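# Refit the nose cone onto its locking pin

## Task

Seat the nose cone back in place so the hole on its bottom face sits over the locking pin, and make sure anything already completed is still completed when the scene ends.

## Robot and tools

Robot: two arms in a physics simulation, left_arm carrying a five-finger left hand and right_arm carrying a five-finger right hand (mirror images). Bases in the scene frame: left_arm at (+0.032, +0.347, 0) m, right_arm at (+0.058, -0.466, 0) m, both turned only slightly about z.

Scene frame: origin at table-top height, midway between the nominal bases; +x points out over the table, +z up, left_arm on the +y side. Image left/right does not match arm names. Positions, targets and velocities in results are all in this frame.

Hand point: a point fixed to each palm, roughly 0.05 m in front of it and 0.15 m from the wrist flange along the fingers. Its +z runs along the straightened fingers, +y leaves the palm, and +x crosses the palm away from the thumb on the right hand but toward the thumb on the left hand. Straight fingertips reach about 0.06-0.07 m past the point. A wrist bracket on the little-finger side can collide, and with fingers level the wrist may hang lower than the hand and touch the table first.

Row layout (used by execute_actions and move): one flat list of 28 numbers, each in [-1, 1], covering both arms even if one stays still. Order: left dx, dy, dz, rx, ry, rz; left little, ring, middle, index, thumb_bend, thumb_turn; left force_limit, speed; then the same 14 for the right arm. The six pose numbers are offsets, not absolute poses: they are measured along scene-frame axes from that arm's current Hand target (shown in the last result), with rotation about the Hand target's position; rx, ry, rz form one rotation vector. Scale: 1.0 equals 0.6 m or 180 degrees. All six at 0 re-requests the current Hand target. Finger values are absolute targets: +1 straight/open, -1 curled; thumb_turn +1 beside the palm, -1 opposite the fingers (needed for a grasp of about 0.035-0.065 m, handles down to 0.025 m). force_limit maps -1..+1 to roughly 0-10 N at the fingertip (0-15 N for thumb motors); speed rises from near zero at -1 to full at +0.48 and stays full above. For a soft grip close with speed at -0.94 or below. To keep a hand unchanged, resend the eight hand numbers from the last row actually executed for it (at the very start, use hand_measured plus hand_force_limit and hand_speed). To tighten, raise force_limit and send a more closed target than hand_measured; to loosen, send a more open one.

execute_actions: actions is a list of actions; each action is up to 15 rows, one per 1/30 s step, the last row held if fewer. Every row in an action counts from the Hand target at that action's start, so repeating an offset moves further. Optional cameras list; images come only when actions is empty or cameras is given.

move: target is one row or up to 15 rows (all offsets from the same starting Hand targets). Straight-line path, shorter rotation. speed in m/s (0.002-3.6, default 0.25; rotation capped at twice that in rad/s), one value or one per target. blend in m rounds corners in a list. stop_force in N (3-120, one value for both arms) ends an arm's path when it feels that much push; it is unreliable when the hand rotates, may miss light or tipping objects, and leaves residual pressure. zero (default true) re-zeroes force before the move. blocking=false returns early but cannot combine with stop_force. Paths take 0.5-10 s and do not avoid obstacles. Result adds a move: line (done, off_target, moving, held, fault) and limits (paced = pose clipped, held = steps withheld). Avoid paths close to an arm's own base.

wait: seconds 0-10, arms hold their last command. stop: brakes a running move. zoom_image: camera name and region [x0, y0, x1, y1] in pixels, at most 504 each way, on the newest image. show_instructions: displays the reference pages. zero_wrist_force: arm left_arm or right_arm, tares the wrist sensor. finished_scene: ends the scene irreversibly (scene 1, optional).

Cameras: cam_head_left, cam_head_right, cam_high, cam_low (896x504), cam_left_wrist, cam_right_wrist (672x504, fisheye). Calibrations were supplied; small offsets are possible.

Results: per arm end_effector_position (m), end_effector_quat_wxyz, velocities, Hand target (the clipped last commanded pose that next offsets count from), joint positions and torques, Wrist force/torque in the flange's own axes plus a peak line, and hand_measured, hand_stopped_by (moving, target, force, stalled, fault), hand_load_n (positive when pushed open; a dropped grip shows load near 0), hand_force_limit, hand_speed. The hand often settles short of the target; resend the missing distance. Orientation commands are clipped to within 32 degrees of the measured one per step.

Avoid: dropping or releasing parts while they move, letting anything leave the table, hard impacts, pressing past firm contact (arms are stiff), contact between the two arms or one hand gripping the other's fingers, and excessive finger loads. About 150 N external force or joint torques above limits (wrist joints 24.9 N m) trigger a 10 s stop; motors overheating from sustained loads or stretched poses trigger a longer stop. An object may occasionally be nudged by outside disturbances. Finish only when the cone rests on the pin unaided.

Each tool is called after ">>>" as name(argument=value, ...) on one line, values as JSON.

Reference images:

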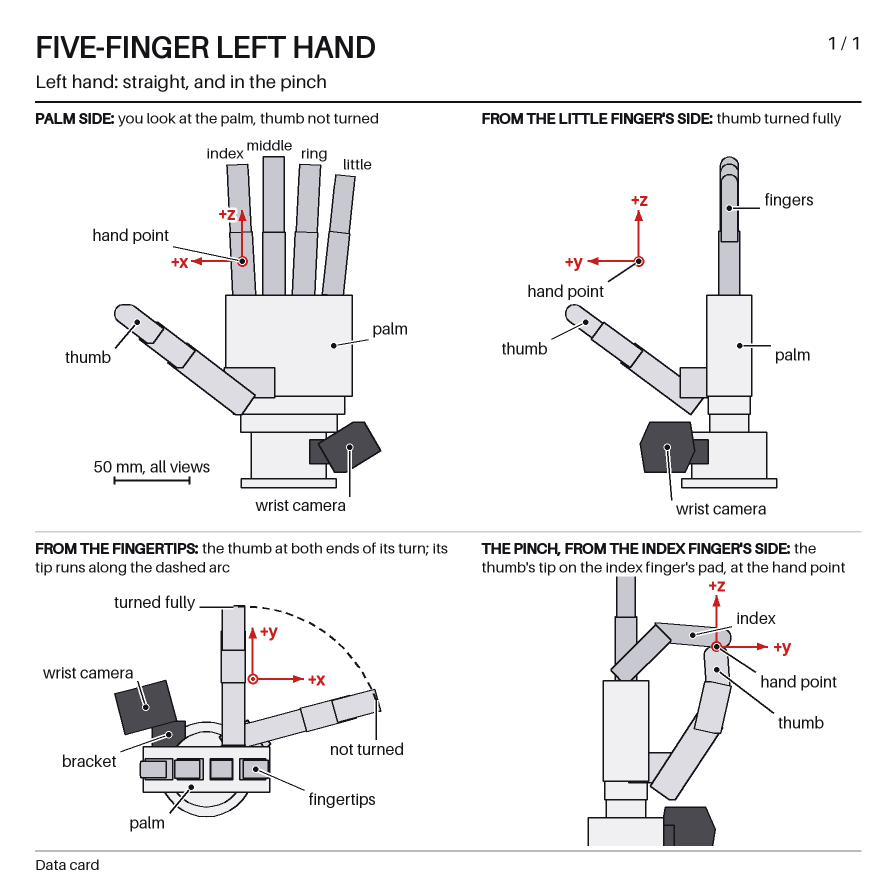

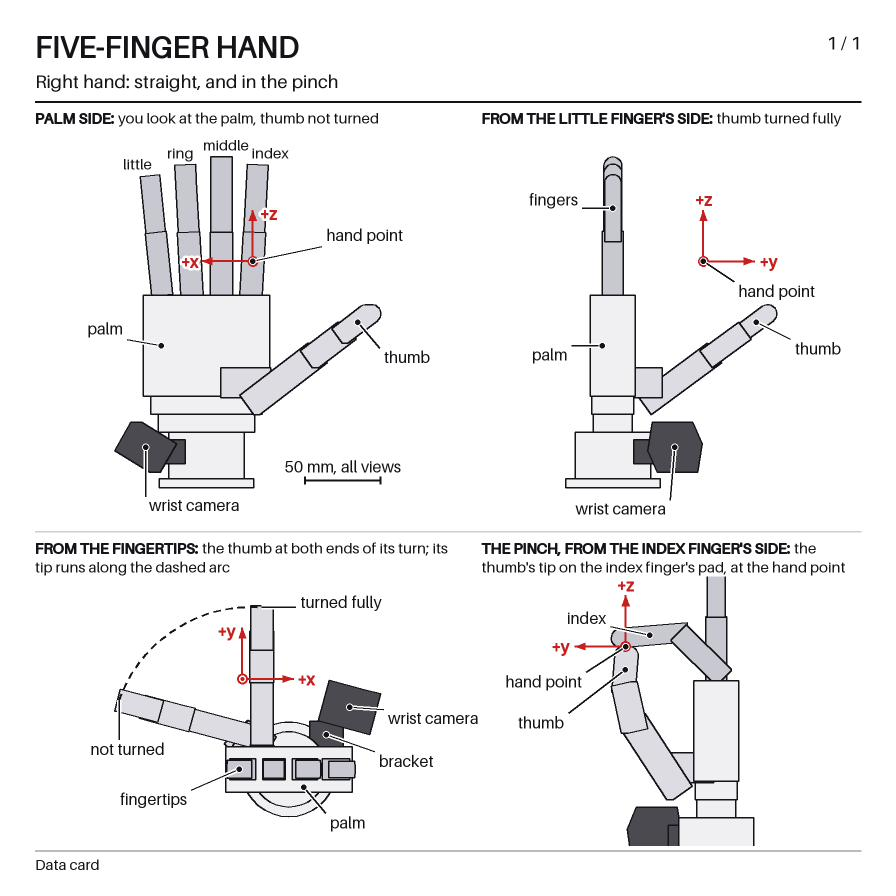

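## Session

>>> execute_actions(actions=[])

Scene clock: 0.00 s.
left_arm: end_effector_position=(+0.8798, +0.3300, +0.3920) hand_measured=(+1.000, +1.000, +1.000, +1.000, +1.000, +1.000) hand_load_n=(+0.0, +0.0, +0.0, +0.0, +0.0, +0.0) hand_stopped_by=(target, target, target, target, target, target) hand_force_limit=0.00 hand_speed=-0.80 end_effector_quat_wxyz=(+0.257, +0.397, +0.758, +0.449) | right_arm: end_effector_position=(+0.7936, -0.4748, +0.3308) hand_measured=(+1.000, +1.000, +1.000, +1.000, +1.000, +1.000) hand_load_n=(+0.0, +0.0, +0.0, +0.0, +0.0, +0.0) hand_stopped_by=(target, target, target, target, target, target) hand_force_limit=0.00 hand_speed=-0.80 end_effector_quat_wxyz=(+0.338, +0.718, +0.601, +0.092)
Joint positions: left_arm=[3.014 -2.567 -0.193 2.182 -2.126 -0.369] | right_arm=[-0.036 -0.952 0.888 1.005 1.938 0.025]
Joint velocities: within noise
Joint torques (N m): no reading
Wrist force (N): no reading
Wrist torque (N m): no reading
Wrist force, peak (N): no reading
Hand target: left_arm +0.8798, +0.3300, +0.3920; +0.257, +0.397, +0.758, +0.449 | right_arm +0.7936, -0.4748, +0.3308; +0.338, +0.718, +0.601, +0.092

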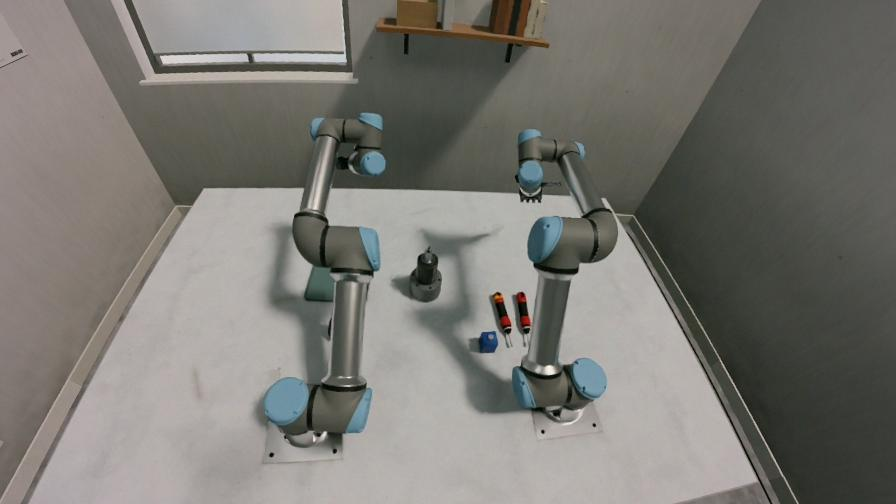

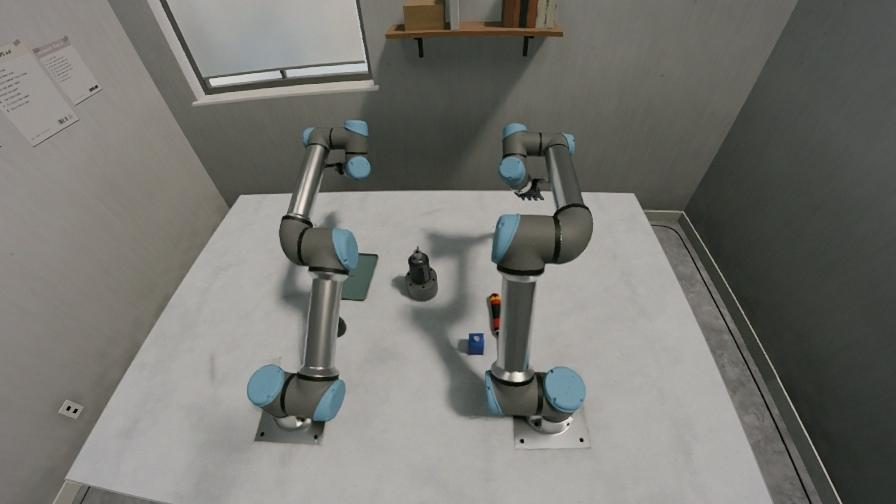

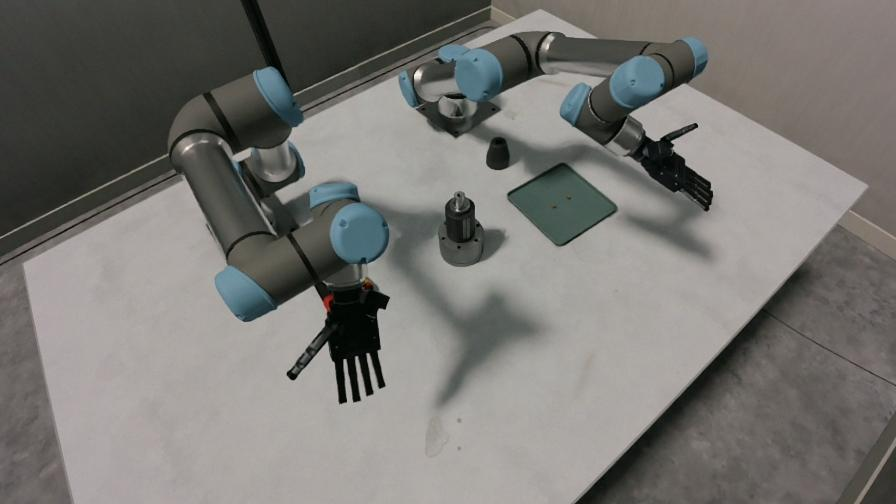

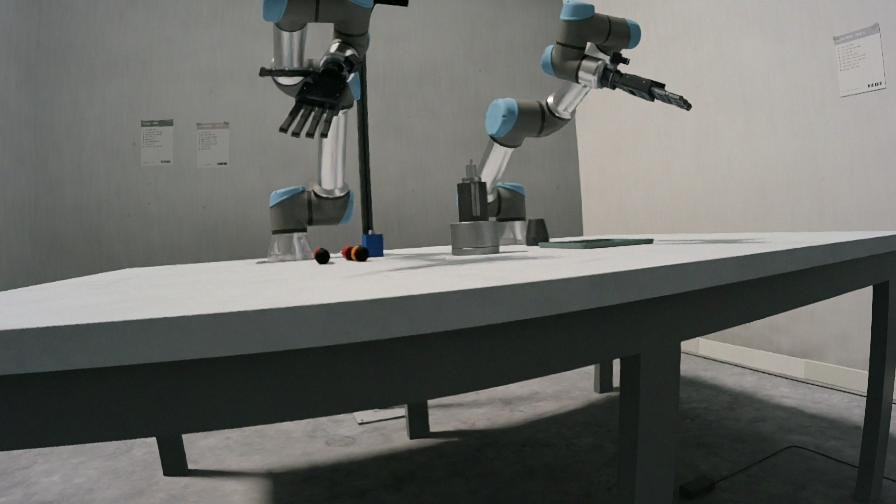

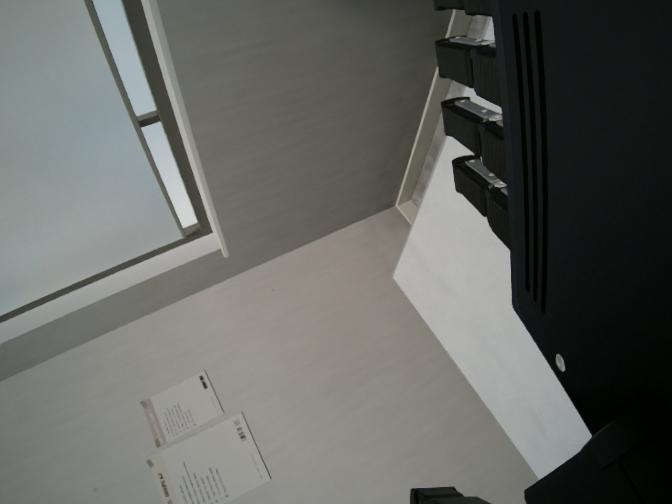

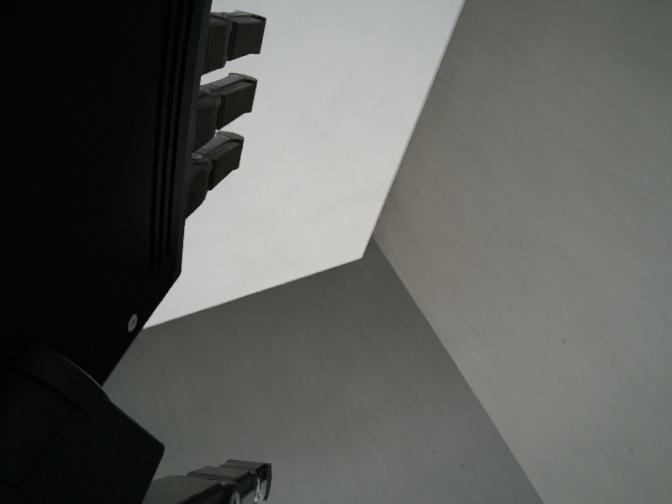

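>>> zoom_image(camera="cam_high", region=[400, 110, 640, 280])

>>> zoom_image(camera="cam_low", region=[430, 150, 670, 270])

>>> zoom_image(camera="cam_head_left", region=[300, 220, 460, 350])

>>> zoom_image(camera="cam_head_right", region=[320, 230, 480, 360])

Scaled by 2.100 from the camera's 896x504 image, which has a finer 1280x720 frame.

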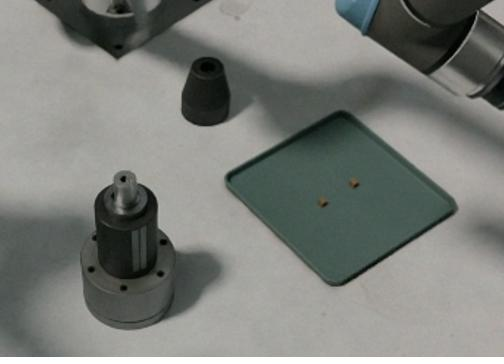

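Scaled by 2.100 from the camera's 896x504 image, which has a finer 1280x720 frame.

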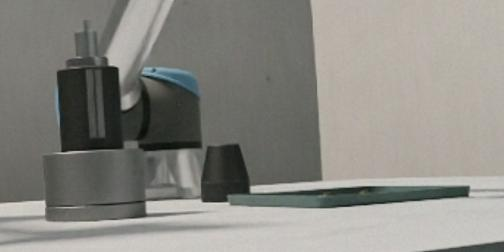

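Scaled by 3.150 from the camera's 896x504 image, which has a finer 1280x720 frame.

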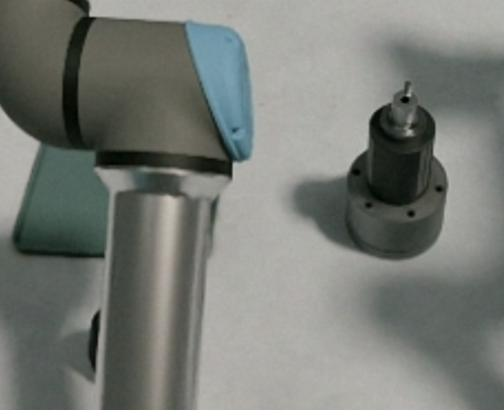

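Scaled by 3.150 from the camera's 896x504 image, which has a finer 1280x720 frame.

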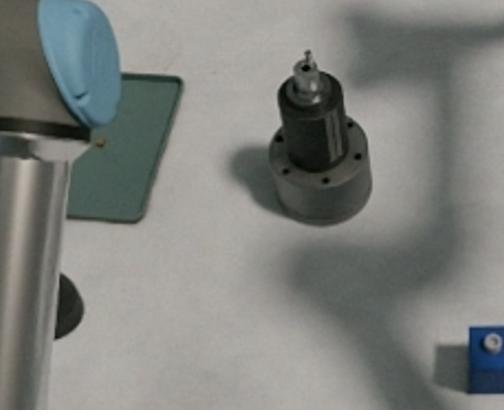

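>>> zoom_image(camera="cam_high", region=[430, 180, 500, 230])

>>> zoom_image(camera="cam_high", region=[475, 125, 525, 175])

>>> zoom_image(camera="cam_low", region=[440, 150, 510, 200])

>>> zoom_image(camera="cam_head_left", region=[400, 235, 450, 285])

>>> zoom_image(camera="cam_head_right", region=[395, 235, 445, 285])

Scaled by 7.200 from the camera's 896x504 image, which has a finer 1280x720 frame.

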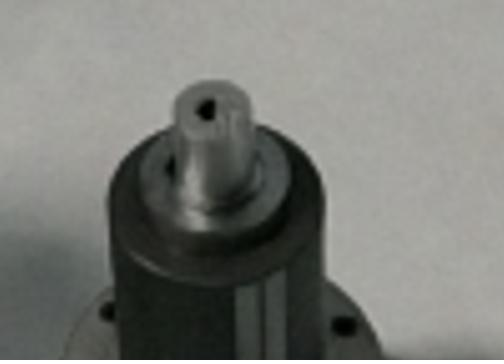

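Scaled by 10.080 from the camera's 896x504 image, which has a finer 1280x720 frame.

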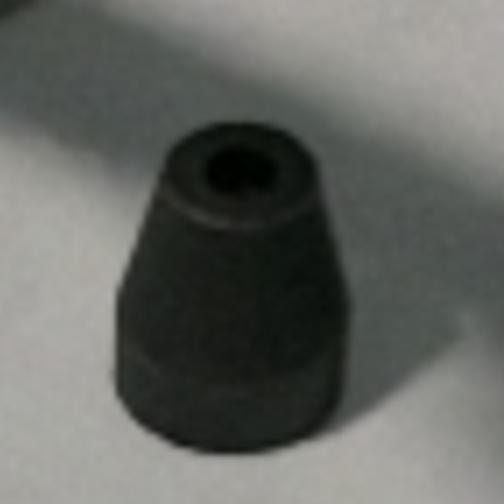

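Scaled by 7.200 from the camera's 896x504 image, which has a finer 1280x720 frame.

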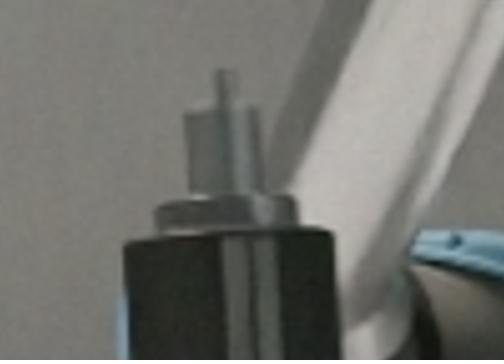

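Scaled by 10.080 from the camera's 896x504 image, which has a finer 1280x720 frame.

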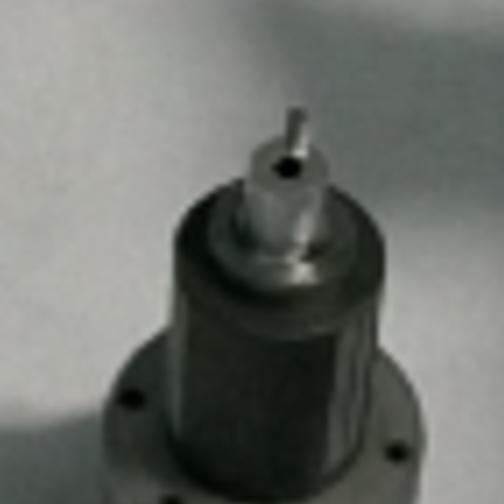

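Scaled by 10.080 from the camera's 896x504 image, which has a finer 1280x720 frame.

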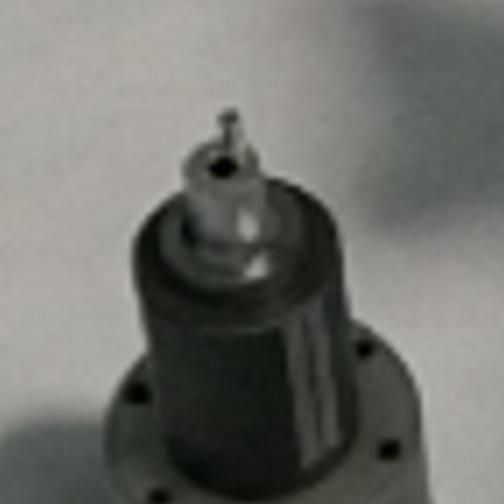

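>>> move(target=[0,0,0,0,0,0,1,1,1,1,1,1,0,-0.8,-0.3877,0.7247,0.0853,0.3053,0.1659,0.0172,1,1,1,1,1,1,0,-0.8], cameras=["cam_right_wrist","cam_high","cam_head_right"])

Scene clock: 297.97 s.
left_arm: end_effector_position=(+0.8798, +0.3300, +0.3920) hand_measured=(+1.000, +1.000, +1.000, +1.000, +1.000, +1.000) hand_load_n=(+0.0, +0.0, +0.0, +0.0, +0.0, +0.0) hand_stopped_by=(target, target, target, target, target, target) hand_force_limit=0.00 hand_speed=-0.80 end_effector_quat_wxyz=(+0.257, +0.397, +0.758, +0.449) | right_arm: end_effector_position=(+0.5610, -0.0400, +0.3820) hand_measured=(+1.000, +1.000, +1.000, +1.000, +1.000, +1.000) hand_load_n=(+0.0, +0.0, +0.5, +0.0, +0.0, +0.0) hand_stopped_by=(target, target, target, target, target, target) hand_force_limit=0.00 hand_speed=-0.80 end_effector_quat_wxyz=(-0.190, +0.775, +0.574, +0.184)
Joint positions: left_arm=[3.014 -2.567 -0.193 2.182 -2.126 -0.369] | right_arm=[0.414 -0.862 0.436 1.696 1.122 0.784]
Joint torques (N m): left_arm=[0.9 59.2 18.91 -0.21 -0.22 0.13] | right_arm=[7.61 -36.81 -24.94 4.33 -2.24 2.16]
Wrist force (N): left_arm=[-0.2 0.2 0.1] | right_arm=[1.2 -0.3 -1.3]
Wrist torque (N m): left_arm=[0.03 0.04 -0.02] | right_arm=[0.19 0.08 -0.03]
Wrist force, peak (N): left_arm=[-0.2 -0.3 -0.5] | right_arm=[1.6 -0.9 -1.5]
Hand target: left_arm +0.8798, +0.3300, +0.3920; +0.257, +0.397, +0.758, +0.449 | right_arm +0.5610, -0.0400, +0.3820; -0.190, +0.775, +0.574, +0.184
Off the commanded pose: left_arm 0.000 m, 0 deg | right_arm 0.000 m, 0 deg.
move: done
camera_calibration:
cam_right_wrist: T_world_to_cam=[[0.999999, -0.000439086, 0.00123018, -0.550332], [-0.000441255, -0.999998, 0.00176393, -0.0406206], [0.0012294, -0.00176448, -0.999998, 0.499083], [0, 0, 0, 1]] pos_world=[0.5497, -0.0399816, 0.49983]
Images, in order (width x height): cam_head_right 896x504, cam_high 896x504, cam_right_wrist 672x504.

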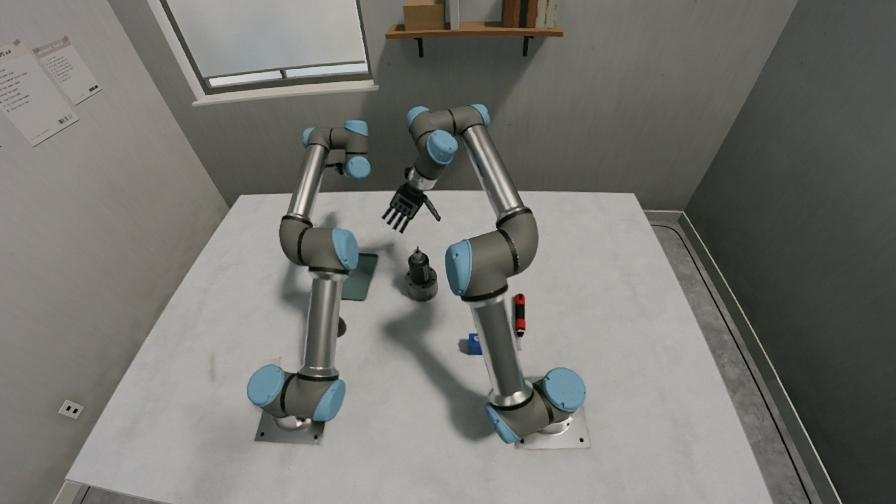

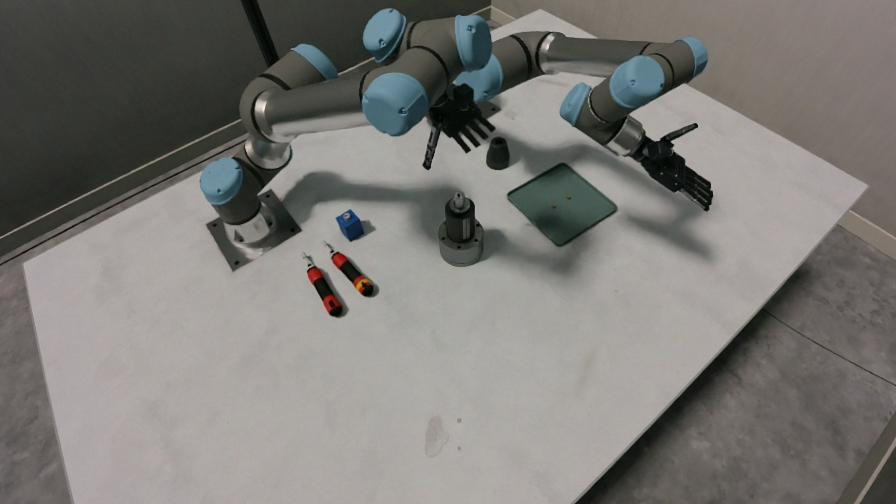

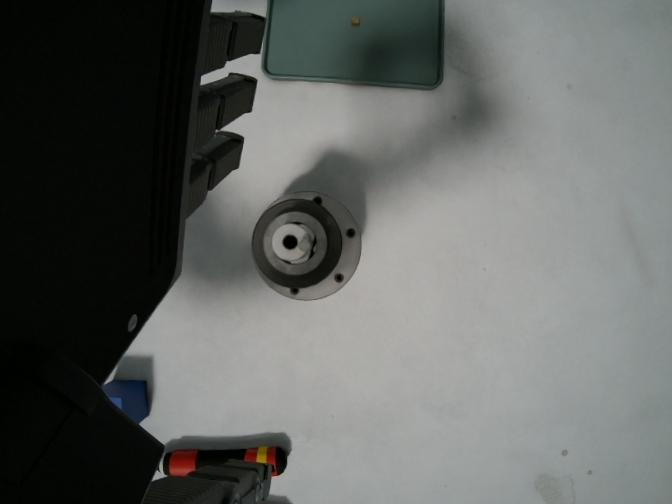

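>>> zoom_image(camera="cam_right_wrist", region=[240, 180, 370, 310])

Scaled by 3.877 from the camera's 672x504 image, which has a finer 960x720 frame.

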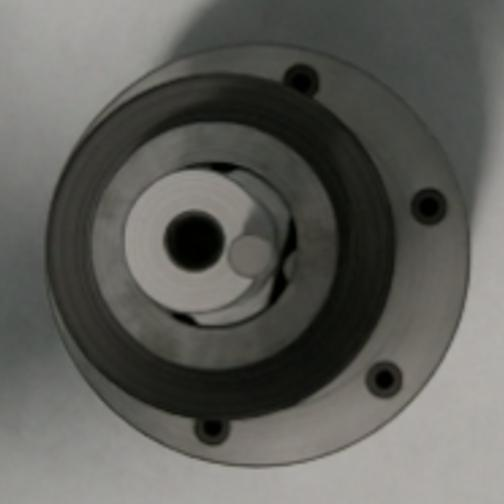

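>>> move(target=[-0.6333,-0.2167,-0.2367,-0.1766,0.6085,-0.1319,1,1,1,1,1,1,0,-0.8,0.098,-0.5167,0.03,0,0,0,1,1,1,1,1,1,0,-0.8], cameras=["cam_left_wrist","cam_high","cam_head_right","cam_head_left"])

Scene clock: 360.47 s.
left_arm: end_effector_position=(+0.4999, +0.1999, +0.2500) hand_measured=(+1.000, +1.000, +1.000, +1.000, +1.000, +1.000) hand_load_n=(+0.0, +0.0, +0.0, -0.5, +0.0, +0.0) hand_stopped_by=(target, target, target, target, target, target) hand_force_limit=0.00 hand_speed=-0.80 end_effector_quat_wxyz=(-0.301, +0.640, +0.640, -0.302) | right_arm: end_effector_position=(+0.6198, -0.3500, +0.4000) hand_measured=(+1.000, +1.000, +1.000, +1.000, +1.000, +1.000) hand_load_n=(+0.0, +0.0, +0.0, +0.0, +0.0, +0.0) hand_stopped_by=(target, target, target, target, target, target) hand_force_limit=0.00 hand_speed=-0.80 end_effector_quat_wxyz=(-0.190, +0.775, +0.574, +0.184)
Joint positions: left_arm=[3.013 -2.393 -0.935 0.879 -1.515 -0.045] | right_arm=[-0.214 -1.088 0.85 1.854 1.038 0.075]
Joint torques (N m): left_arm=[-8.93 62.94 10.1 -3.93 1.44 2.1] | right_arm=[-10.07 -30.13 -27.61 4.83 1.18 -2.46]
Wrist force (N): left_arm=[-1.5 0.5 -0.3] | right_arm=[1.1 0.2 -1.7]
Wrist torque (N m): left_arm=[-0.28 0.18 -0.37] | right_arm=[0.28 0.11 0.07]
Wrist force, peak (N): left_arm=[-1.9 0.6 -0.1] | right_arm=[1.1 0.1 -1.9]
Hand target: left_arm +0.4999, +0.1999, +0.2500; -0.301, +0.640, +0.640, -0.302 | right_arm +0.6198, -0.3500, +0.4000; -0.190, +0.775, +0.574, +0.184
Off the commanded pose: left_arm 0.000 m, 0 deg | right_arm 0.000 m, 0 deg.
move: done
camera_calibration:
cam_left_wrist: T_world_to_cam=[[-0.603143, 0.242069, 0.760014, 0.0581774], [0.513272, 0.847138, 0.13751, -0.452573], [-0.61055, 0.473032, -0.635193, 0.48712], [0, 0, 0, 1]] pos_world=[0.564793, 0.138885, 0.327433]
Images, in order (width x height): cam_head_left 896x504, cam_head_right 896x504, cam_high 896x504, cam_left_wrist 672x504.

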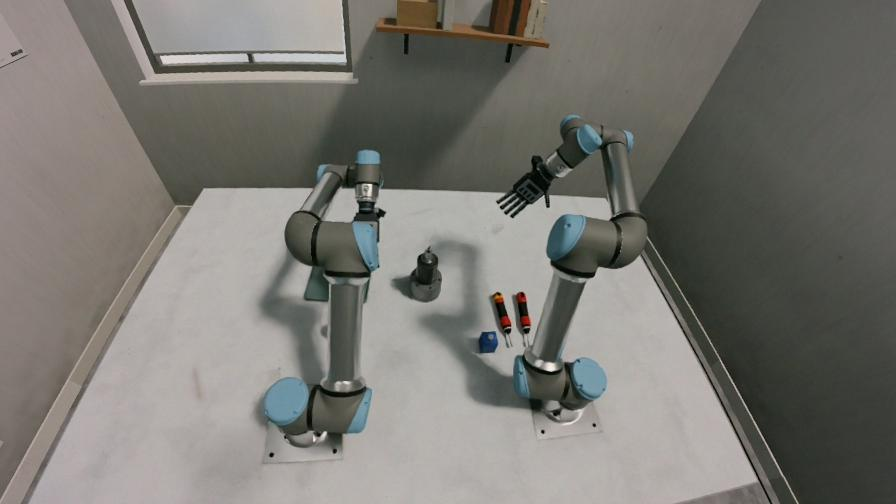

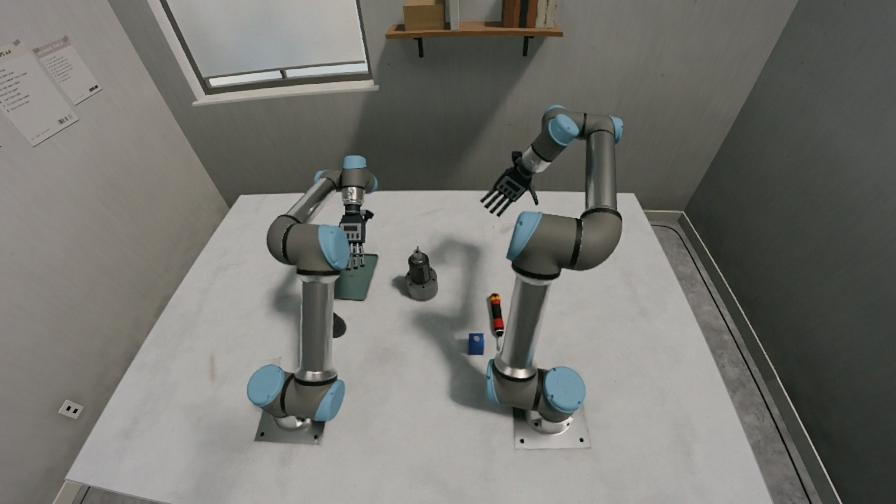

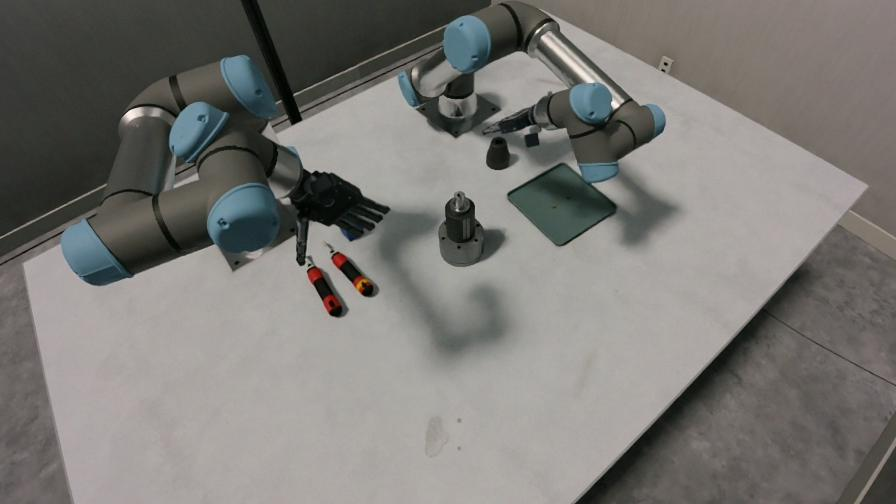

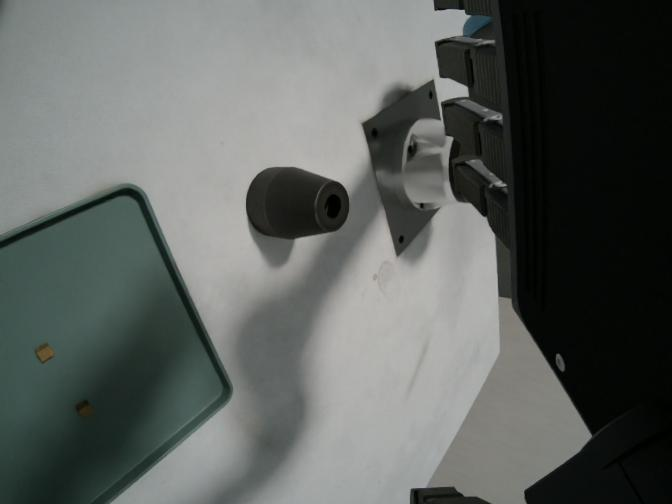

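>>> zoom_image(camera="cam_left_wrist", region=[230, 140, 370, 280])

Scaled by 3.600 from the camera's 672x504 image, which has a finer 960x720 frame.

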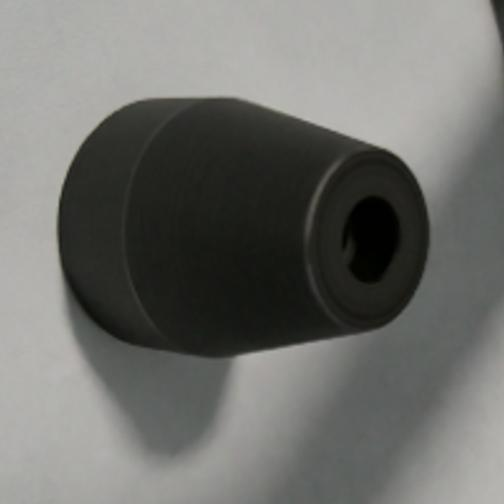

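>>> move(target=[-0.3008,0.1393,-0.0625,-0.1722,-0.2221,0,1,1,1,1,1,1,0,-0.8,0,0,0,0,0,0,1,1,1,1,1,1,0,-0.8], cameras=["cam_left_wrist","cam_high","cam_head_right"])

Scene clock: 419.80 s.
left_arm: end_effector_position=(+0.3194, +0.2835, +0.2125) hand_measured=(+1.000, +1.000, +1.000, +1.000, +1.000, +1.000) hand_load_n=(+0.0, +0.0, +0.5, +0.0, +0.0, +0.0) hand_stopped_by=(target, target, target, target, target, target) hand_force_limit=0.00 hand_speed=-0.80 end_effector_quat_wxyz=(+0.111, +0.759, +0.601, -0.224) | right_arm: end_effector_position=(+0.6198, -0.3500, +0.4000) hand_measured=(+1.000, +1.000, +1.000, +1.000, +1.000, +1.000) hand_load_n=(+0.0, +0.0, +0.0, +0.0, +0.0, +0.0) hand_stopped_by=(target, target, target, target, target, target) hand_force_limit=0.00 hand_speed=-0.80 end_effector_quat_wxyz=(-0.190, +0.775, +0.574, +0.184)
Joint positions: left_arm=[3.71 -1.533 -2.082 1.592 -1.334 0.912] | right_arm=[-0.214 -1.088 0.85 1.854 1.038 0.074]
Joint torques (N m): left_arm=[9.94 23.11 7.15 -4.84 1.68 2.16] | right_arm=[-9.46 -29.95 -26.94 4.8 0.95 -2.41]
Wrist force (N): left_arm=[-0.7 0.2 -0.3] | right_arm=[0.9 0.2 -1.5]
Wrist torque (N m): left_arm=[-0.19 0.19 -0.17] | right_arm=[0.27 0.14 0.05]
Wrist force, peak (N): left_arm=[-2.0 0.8 -0.4] | right_arm=[1.1 0.1 -2.2]
Hand target: left_arm +0.3194, +0.2835, +0.2125; +0.112, +0.759, +0.601, -0.224 | right_arm +0.6198, -0.3500, +0.4000; -0.190, +0.775, +0.574, +0.184
Off the commanded pose: left_arm 0.000 m, 0 deg | right_arm 0.000 m, 0 deg.
move: done
camera_calibration:
cam_left_wrist: T_world_to_cam=[[-0.886755, 0.462239, -0.0000689988, 0.147238], [0.462239, 0.886755, -0.000305256, -0.391198], [-0.000079916, -0.000302581, -1, 0.33031], [0, 0, 0, 1]] pos_world=[0.311418, 0.278938, 0.330201]
Images, in order (width x height): cam_head_right 896x504, cam_high 896x504, cam_left_wrist 672x504.

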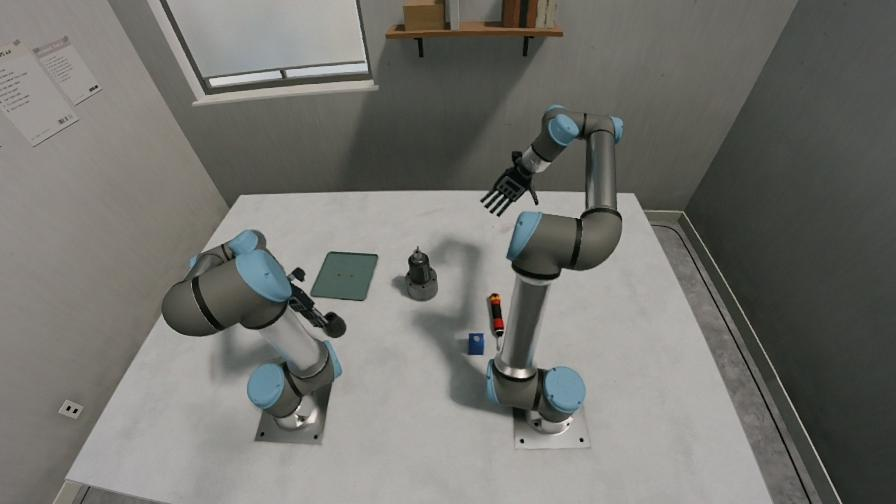

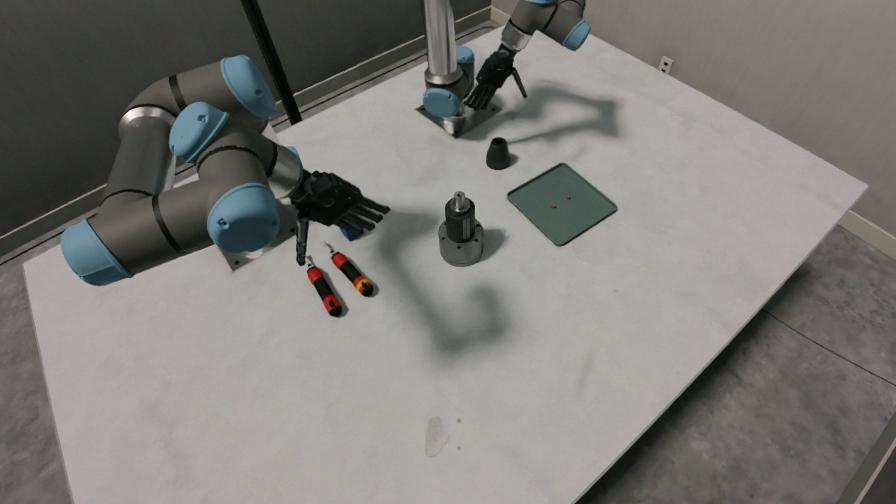

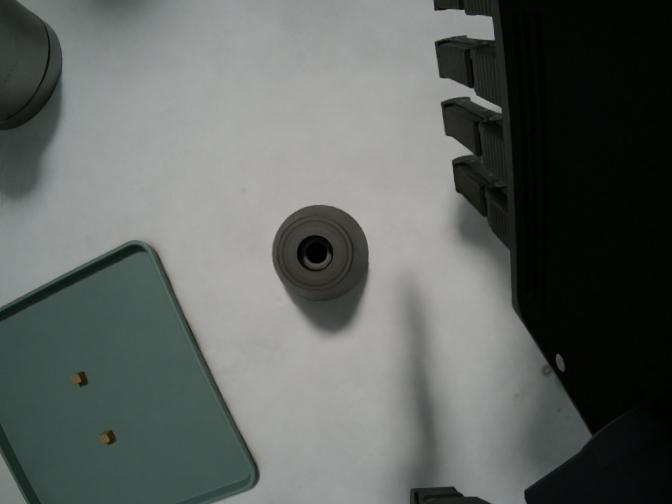

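>>> zoom_image(camera="cam_left_wrist", region=[260, 195, 380, 315])

>>> zoom_image(camera="cam_left_wrist", region=[295, 230, 340, 275])

>>> zoom_image(camera="cam_head_right", region=[300, 230, 440, 350])

Scaled by 4.200 from the camera's 672x504 image, which has a finer 960x720 frame.

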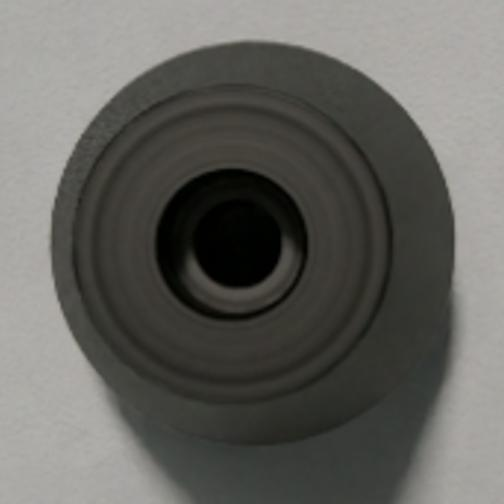

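Scaled by 11.200 from the camera's 672x504 image, which has a finer 960x720 frame.

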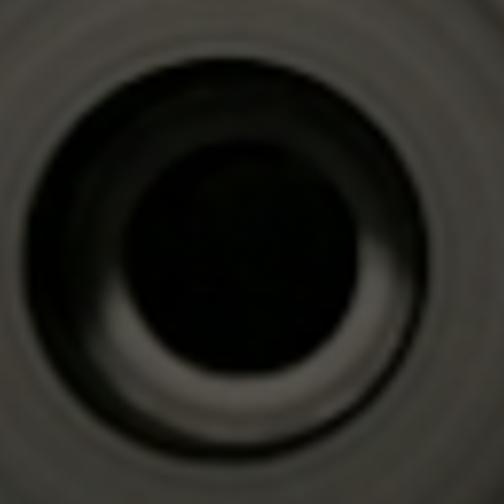

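Scaled by 3.600 from the camera's 896x504 image, which has a finer 1280x720 frame.

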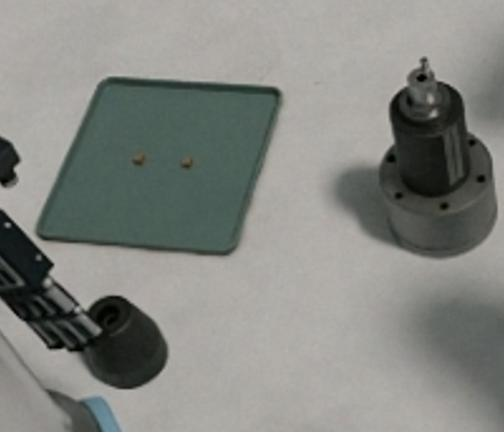

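>>> move(target=[0.0292,0,-0.0792,0.1722,0.2208,0.0004,1,1,1,1,1,-1,0,0,0,0,0,0,0,0,1,1,1,1,1,1,0,-0.8], cameras=["cam_left_wrist","cam_high","cam_head_right","cam_low"])

Scene clock: 515.07 s.
left_arm: end_effector_position=(+0.3369, +0.2835, +0.1650) hand_measured=(+1.000, +1.000, +1.000, +1.000, +1.000, -1.000) hand_load_n=(+0.0, +0.0, +0.0, +0.0, +0.0, +0.0) hand_stopped_by=(target, target, target, target, target, target) hand_force_limit=0.00 hand_speed=0.00 end_effector_quat_wxyz=(-0.299, +0.640, +0.641, -0.300) | right_arm: end_effector_position=(+0.6198, -0.3500, +0.4000) hand_measured=(+1.000, +1.000, +1.000, +1.000, +1.000, +1.000) hand_load_n=(+0.0, +0.0, +0.0, +0.0, +0.0, +0.0) hand_stopped_by=(target, target, target, target, target, target) hand_force_limit=0.00 hand_speed=-0.80 end_effector_quat_wxyz=(-0.190, +0.775, +0.574, +0.184)
Joint positions: left_arm=[3.17 -2.068 -1.735 1.358 -1.636 0.056] | right_arm=[-0.214 -1.088 0.85 1.854 1.038 0.074]
Joint torques (N m): left_arm=[-8.32 26.18 21.73 -4.73 -1.21 -1.89] | right_arm=[-8.73 -29.54 -27.64 4.72 0.76 -2.21]
Wrist force (N): left_arm=[-1.5 0.5 -0.5] | right_arm=[1.2 0.1 -1.4]
Wrist torque (N m): left_arm=[-0.24 0.18 -0.27] | right_arm=[0.25 0.10 0.07]
Wrist force, peak (N): left_arm=[-1.9 0.6 -0.5] | right_arm=[1.3 -0.1 -2.0]
Hand target: left_arm +0.3369, +0.2835, +0.1650; -0.299, +0.640, +0.641, -0.300 | right_arm +0.6198, -0.3500, +0.4000; -0.190, +0.775, +0.574, +0.184
Off the commanded pose: left_arm 0.000 m, 0 deg | right_arm 0.000 m, 0 deg.
move: done
camera_calibration:
cam_left_wrist: T_world_to_cam=[[-0.606393, 0.24224, 0.757368, 0.00571661], [0.512769, 0.847099, 0.139613, -0.428223], [-0.607746, 0.473015, -0.637888, 0.293599], [0, 0, 0, 1]] pos_world=[0.40148, 0.222486, 0.242739]
Images, in order (width x height): cam_head_right 896x504, cam_high 896x504, cam_low 896x504, cam_left_wrist 672x504.

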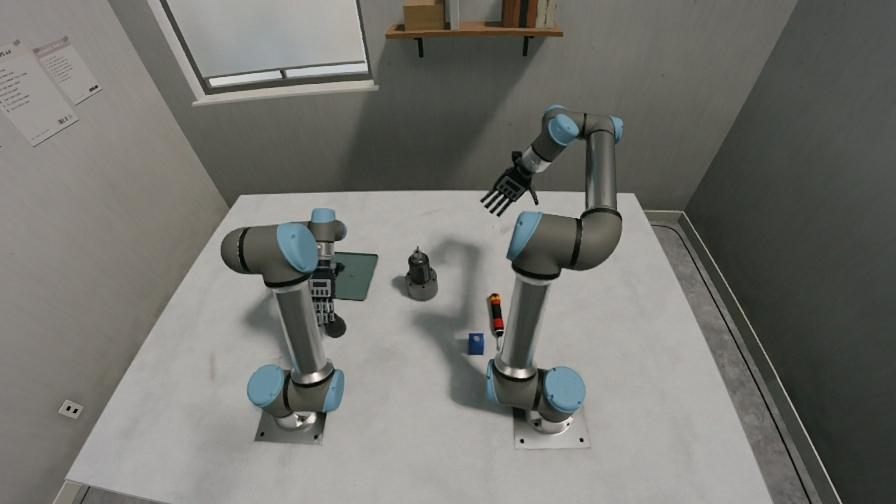

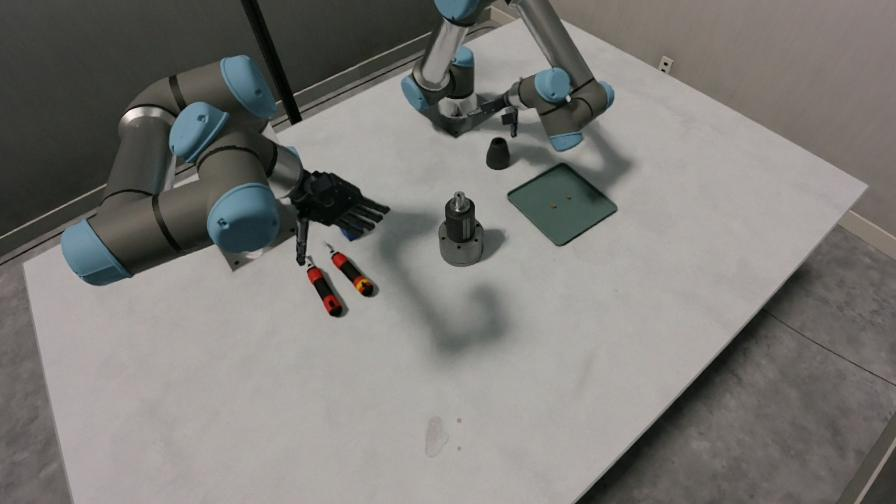

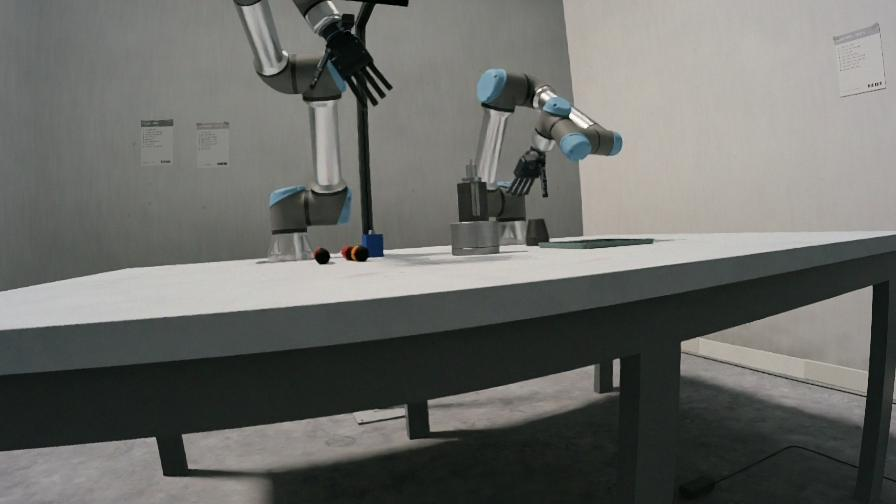

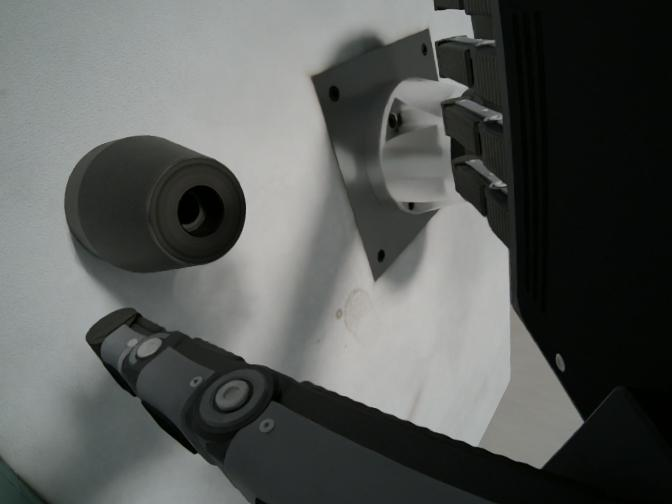

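>>> move(target=[0.0037,-0.0008,-0.1,0,0,0,1,1,1,1,1,-1,0,0,0,0,0,0,0,0,1,1,1,1,1,1,0,-0.8], cameras=["cam_left_wrist","cam_high","cam_low"], speed=0.15)

Scene clock: 538.43 s.
left_arm: end_effector_position=(+0.3391, +0.2830, +0.1051) hand_measured=(+1.000, +1.000, +1.000, +1.000, +1.000, -1.000) hand_load_n=(+0.0, +0.0, +0.0, +0.0, +0.0, +0.0) hand_stopped_by=(target, target, target, target, target, target) hand_force_limit=0.00 hand_speed=0.00 end_effector_quat_wxyz=(-0.299, +0.640, +0.641, -0.300) | right_arm: end_effector_position=(+0.6198, -0.3500, +0.4000) hand_measured=(+1.000, +1.000, +1.000, +1.000, +1.000, +1.000) hand_load_n=(+0.0, +0.0, +0.0, +0.0, +0.0, +0.0) hand_stopped_by=(target, target, target, target, target, target) hand_force_limit=0.00 hand_speed=-0.80 end_effector_quat_wxyz=(-0.190, +0.775, +0.574, +0.184)
Joint positions: left_arm=[3.168 -2.168 -1.764 1.488 -1.635 0.054] | right_arm=[-0.214 -1.088 0.85 1.854 1.038 0.074]
Joint torques (N m): left_arm=[-8.5 29.28 3.74 -0.77 1.41 -1.79] | right_arm=[-9.12 -29.81 -26.3 4.61 0.56 -2.13]
Wrist force (N): left_arm=[-1.6 0.4 -0.6] | right_arm=[1.2 -0.4 -1.4]
Wrist torque (N m): left_arm=[-0.26 0.19 -0.27] | right_arm=[0.17 0.09 0.06]
Wrist force, peak (N): left_arm=[-1.9 0.5 -0.3] | right_arm=[1.2 -0.2 -2.0]
Hand target: left_arm +0.3391, +0.2830, +0.1050; -0.299, +0.640, +0.641, -0.300 | right_arm +0.6198, -0.3500, +0.4000; -0.190, +0.775, +0.574, +0.184
Off the commanded pose: left_arm 0.000 m, 0 deg | right_arm 0.000 m, 0 deg.
move: done
camera_calibration:
cam_left_wrist: T_world_to_cam=[[-0.606206, 0.241999, 0.757595, 0.0524762], [0.512737, 0.847106, 0.139686, -0.420567], [-0.60796, 0.473126, -0.637603, 0.256973], [0, 0, 0, 1]] pos_world=[0.403681, 0.221985, 0.182838]
Images, in order (width x height): cam_high 896x504, cam_low 896x504, cam_left_wrist 672x504.

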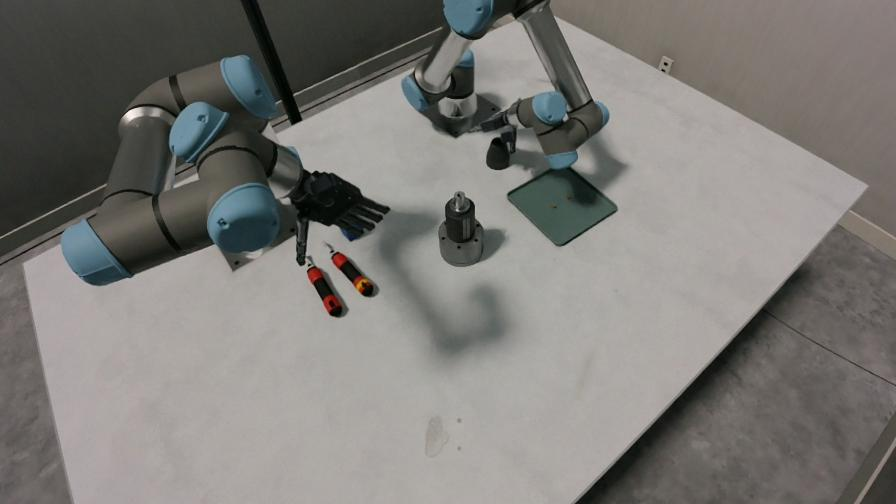

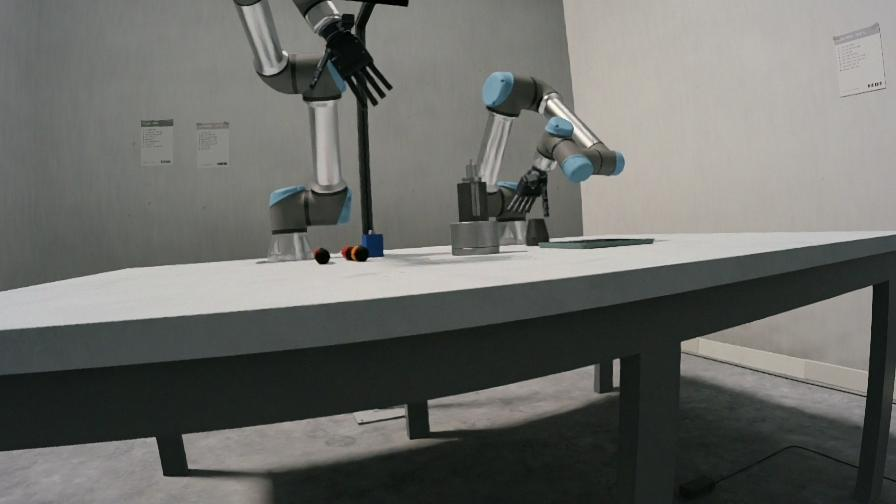

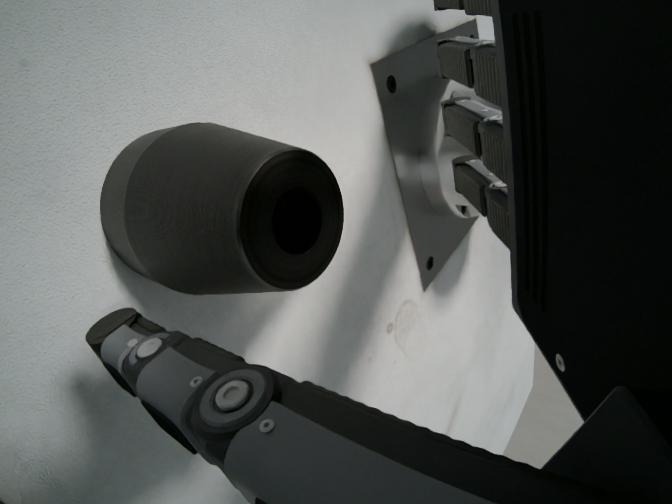

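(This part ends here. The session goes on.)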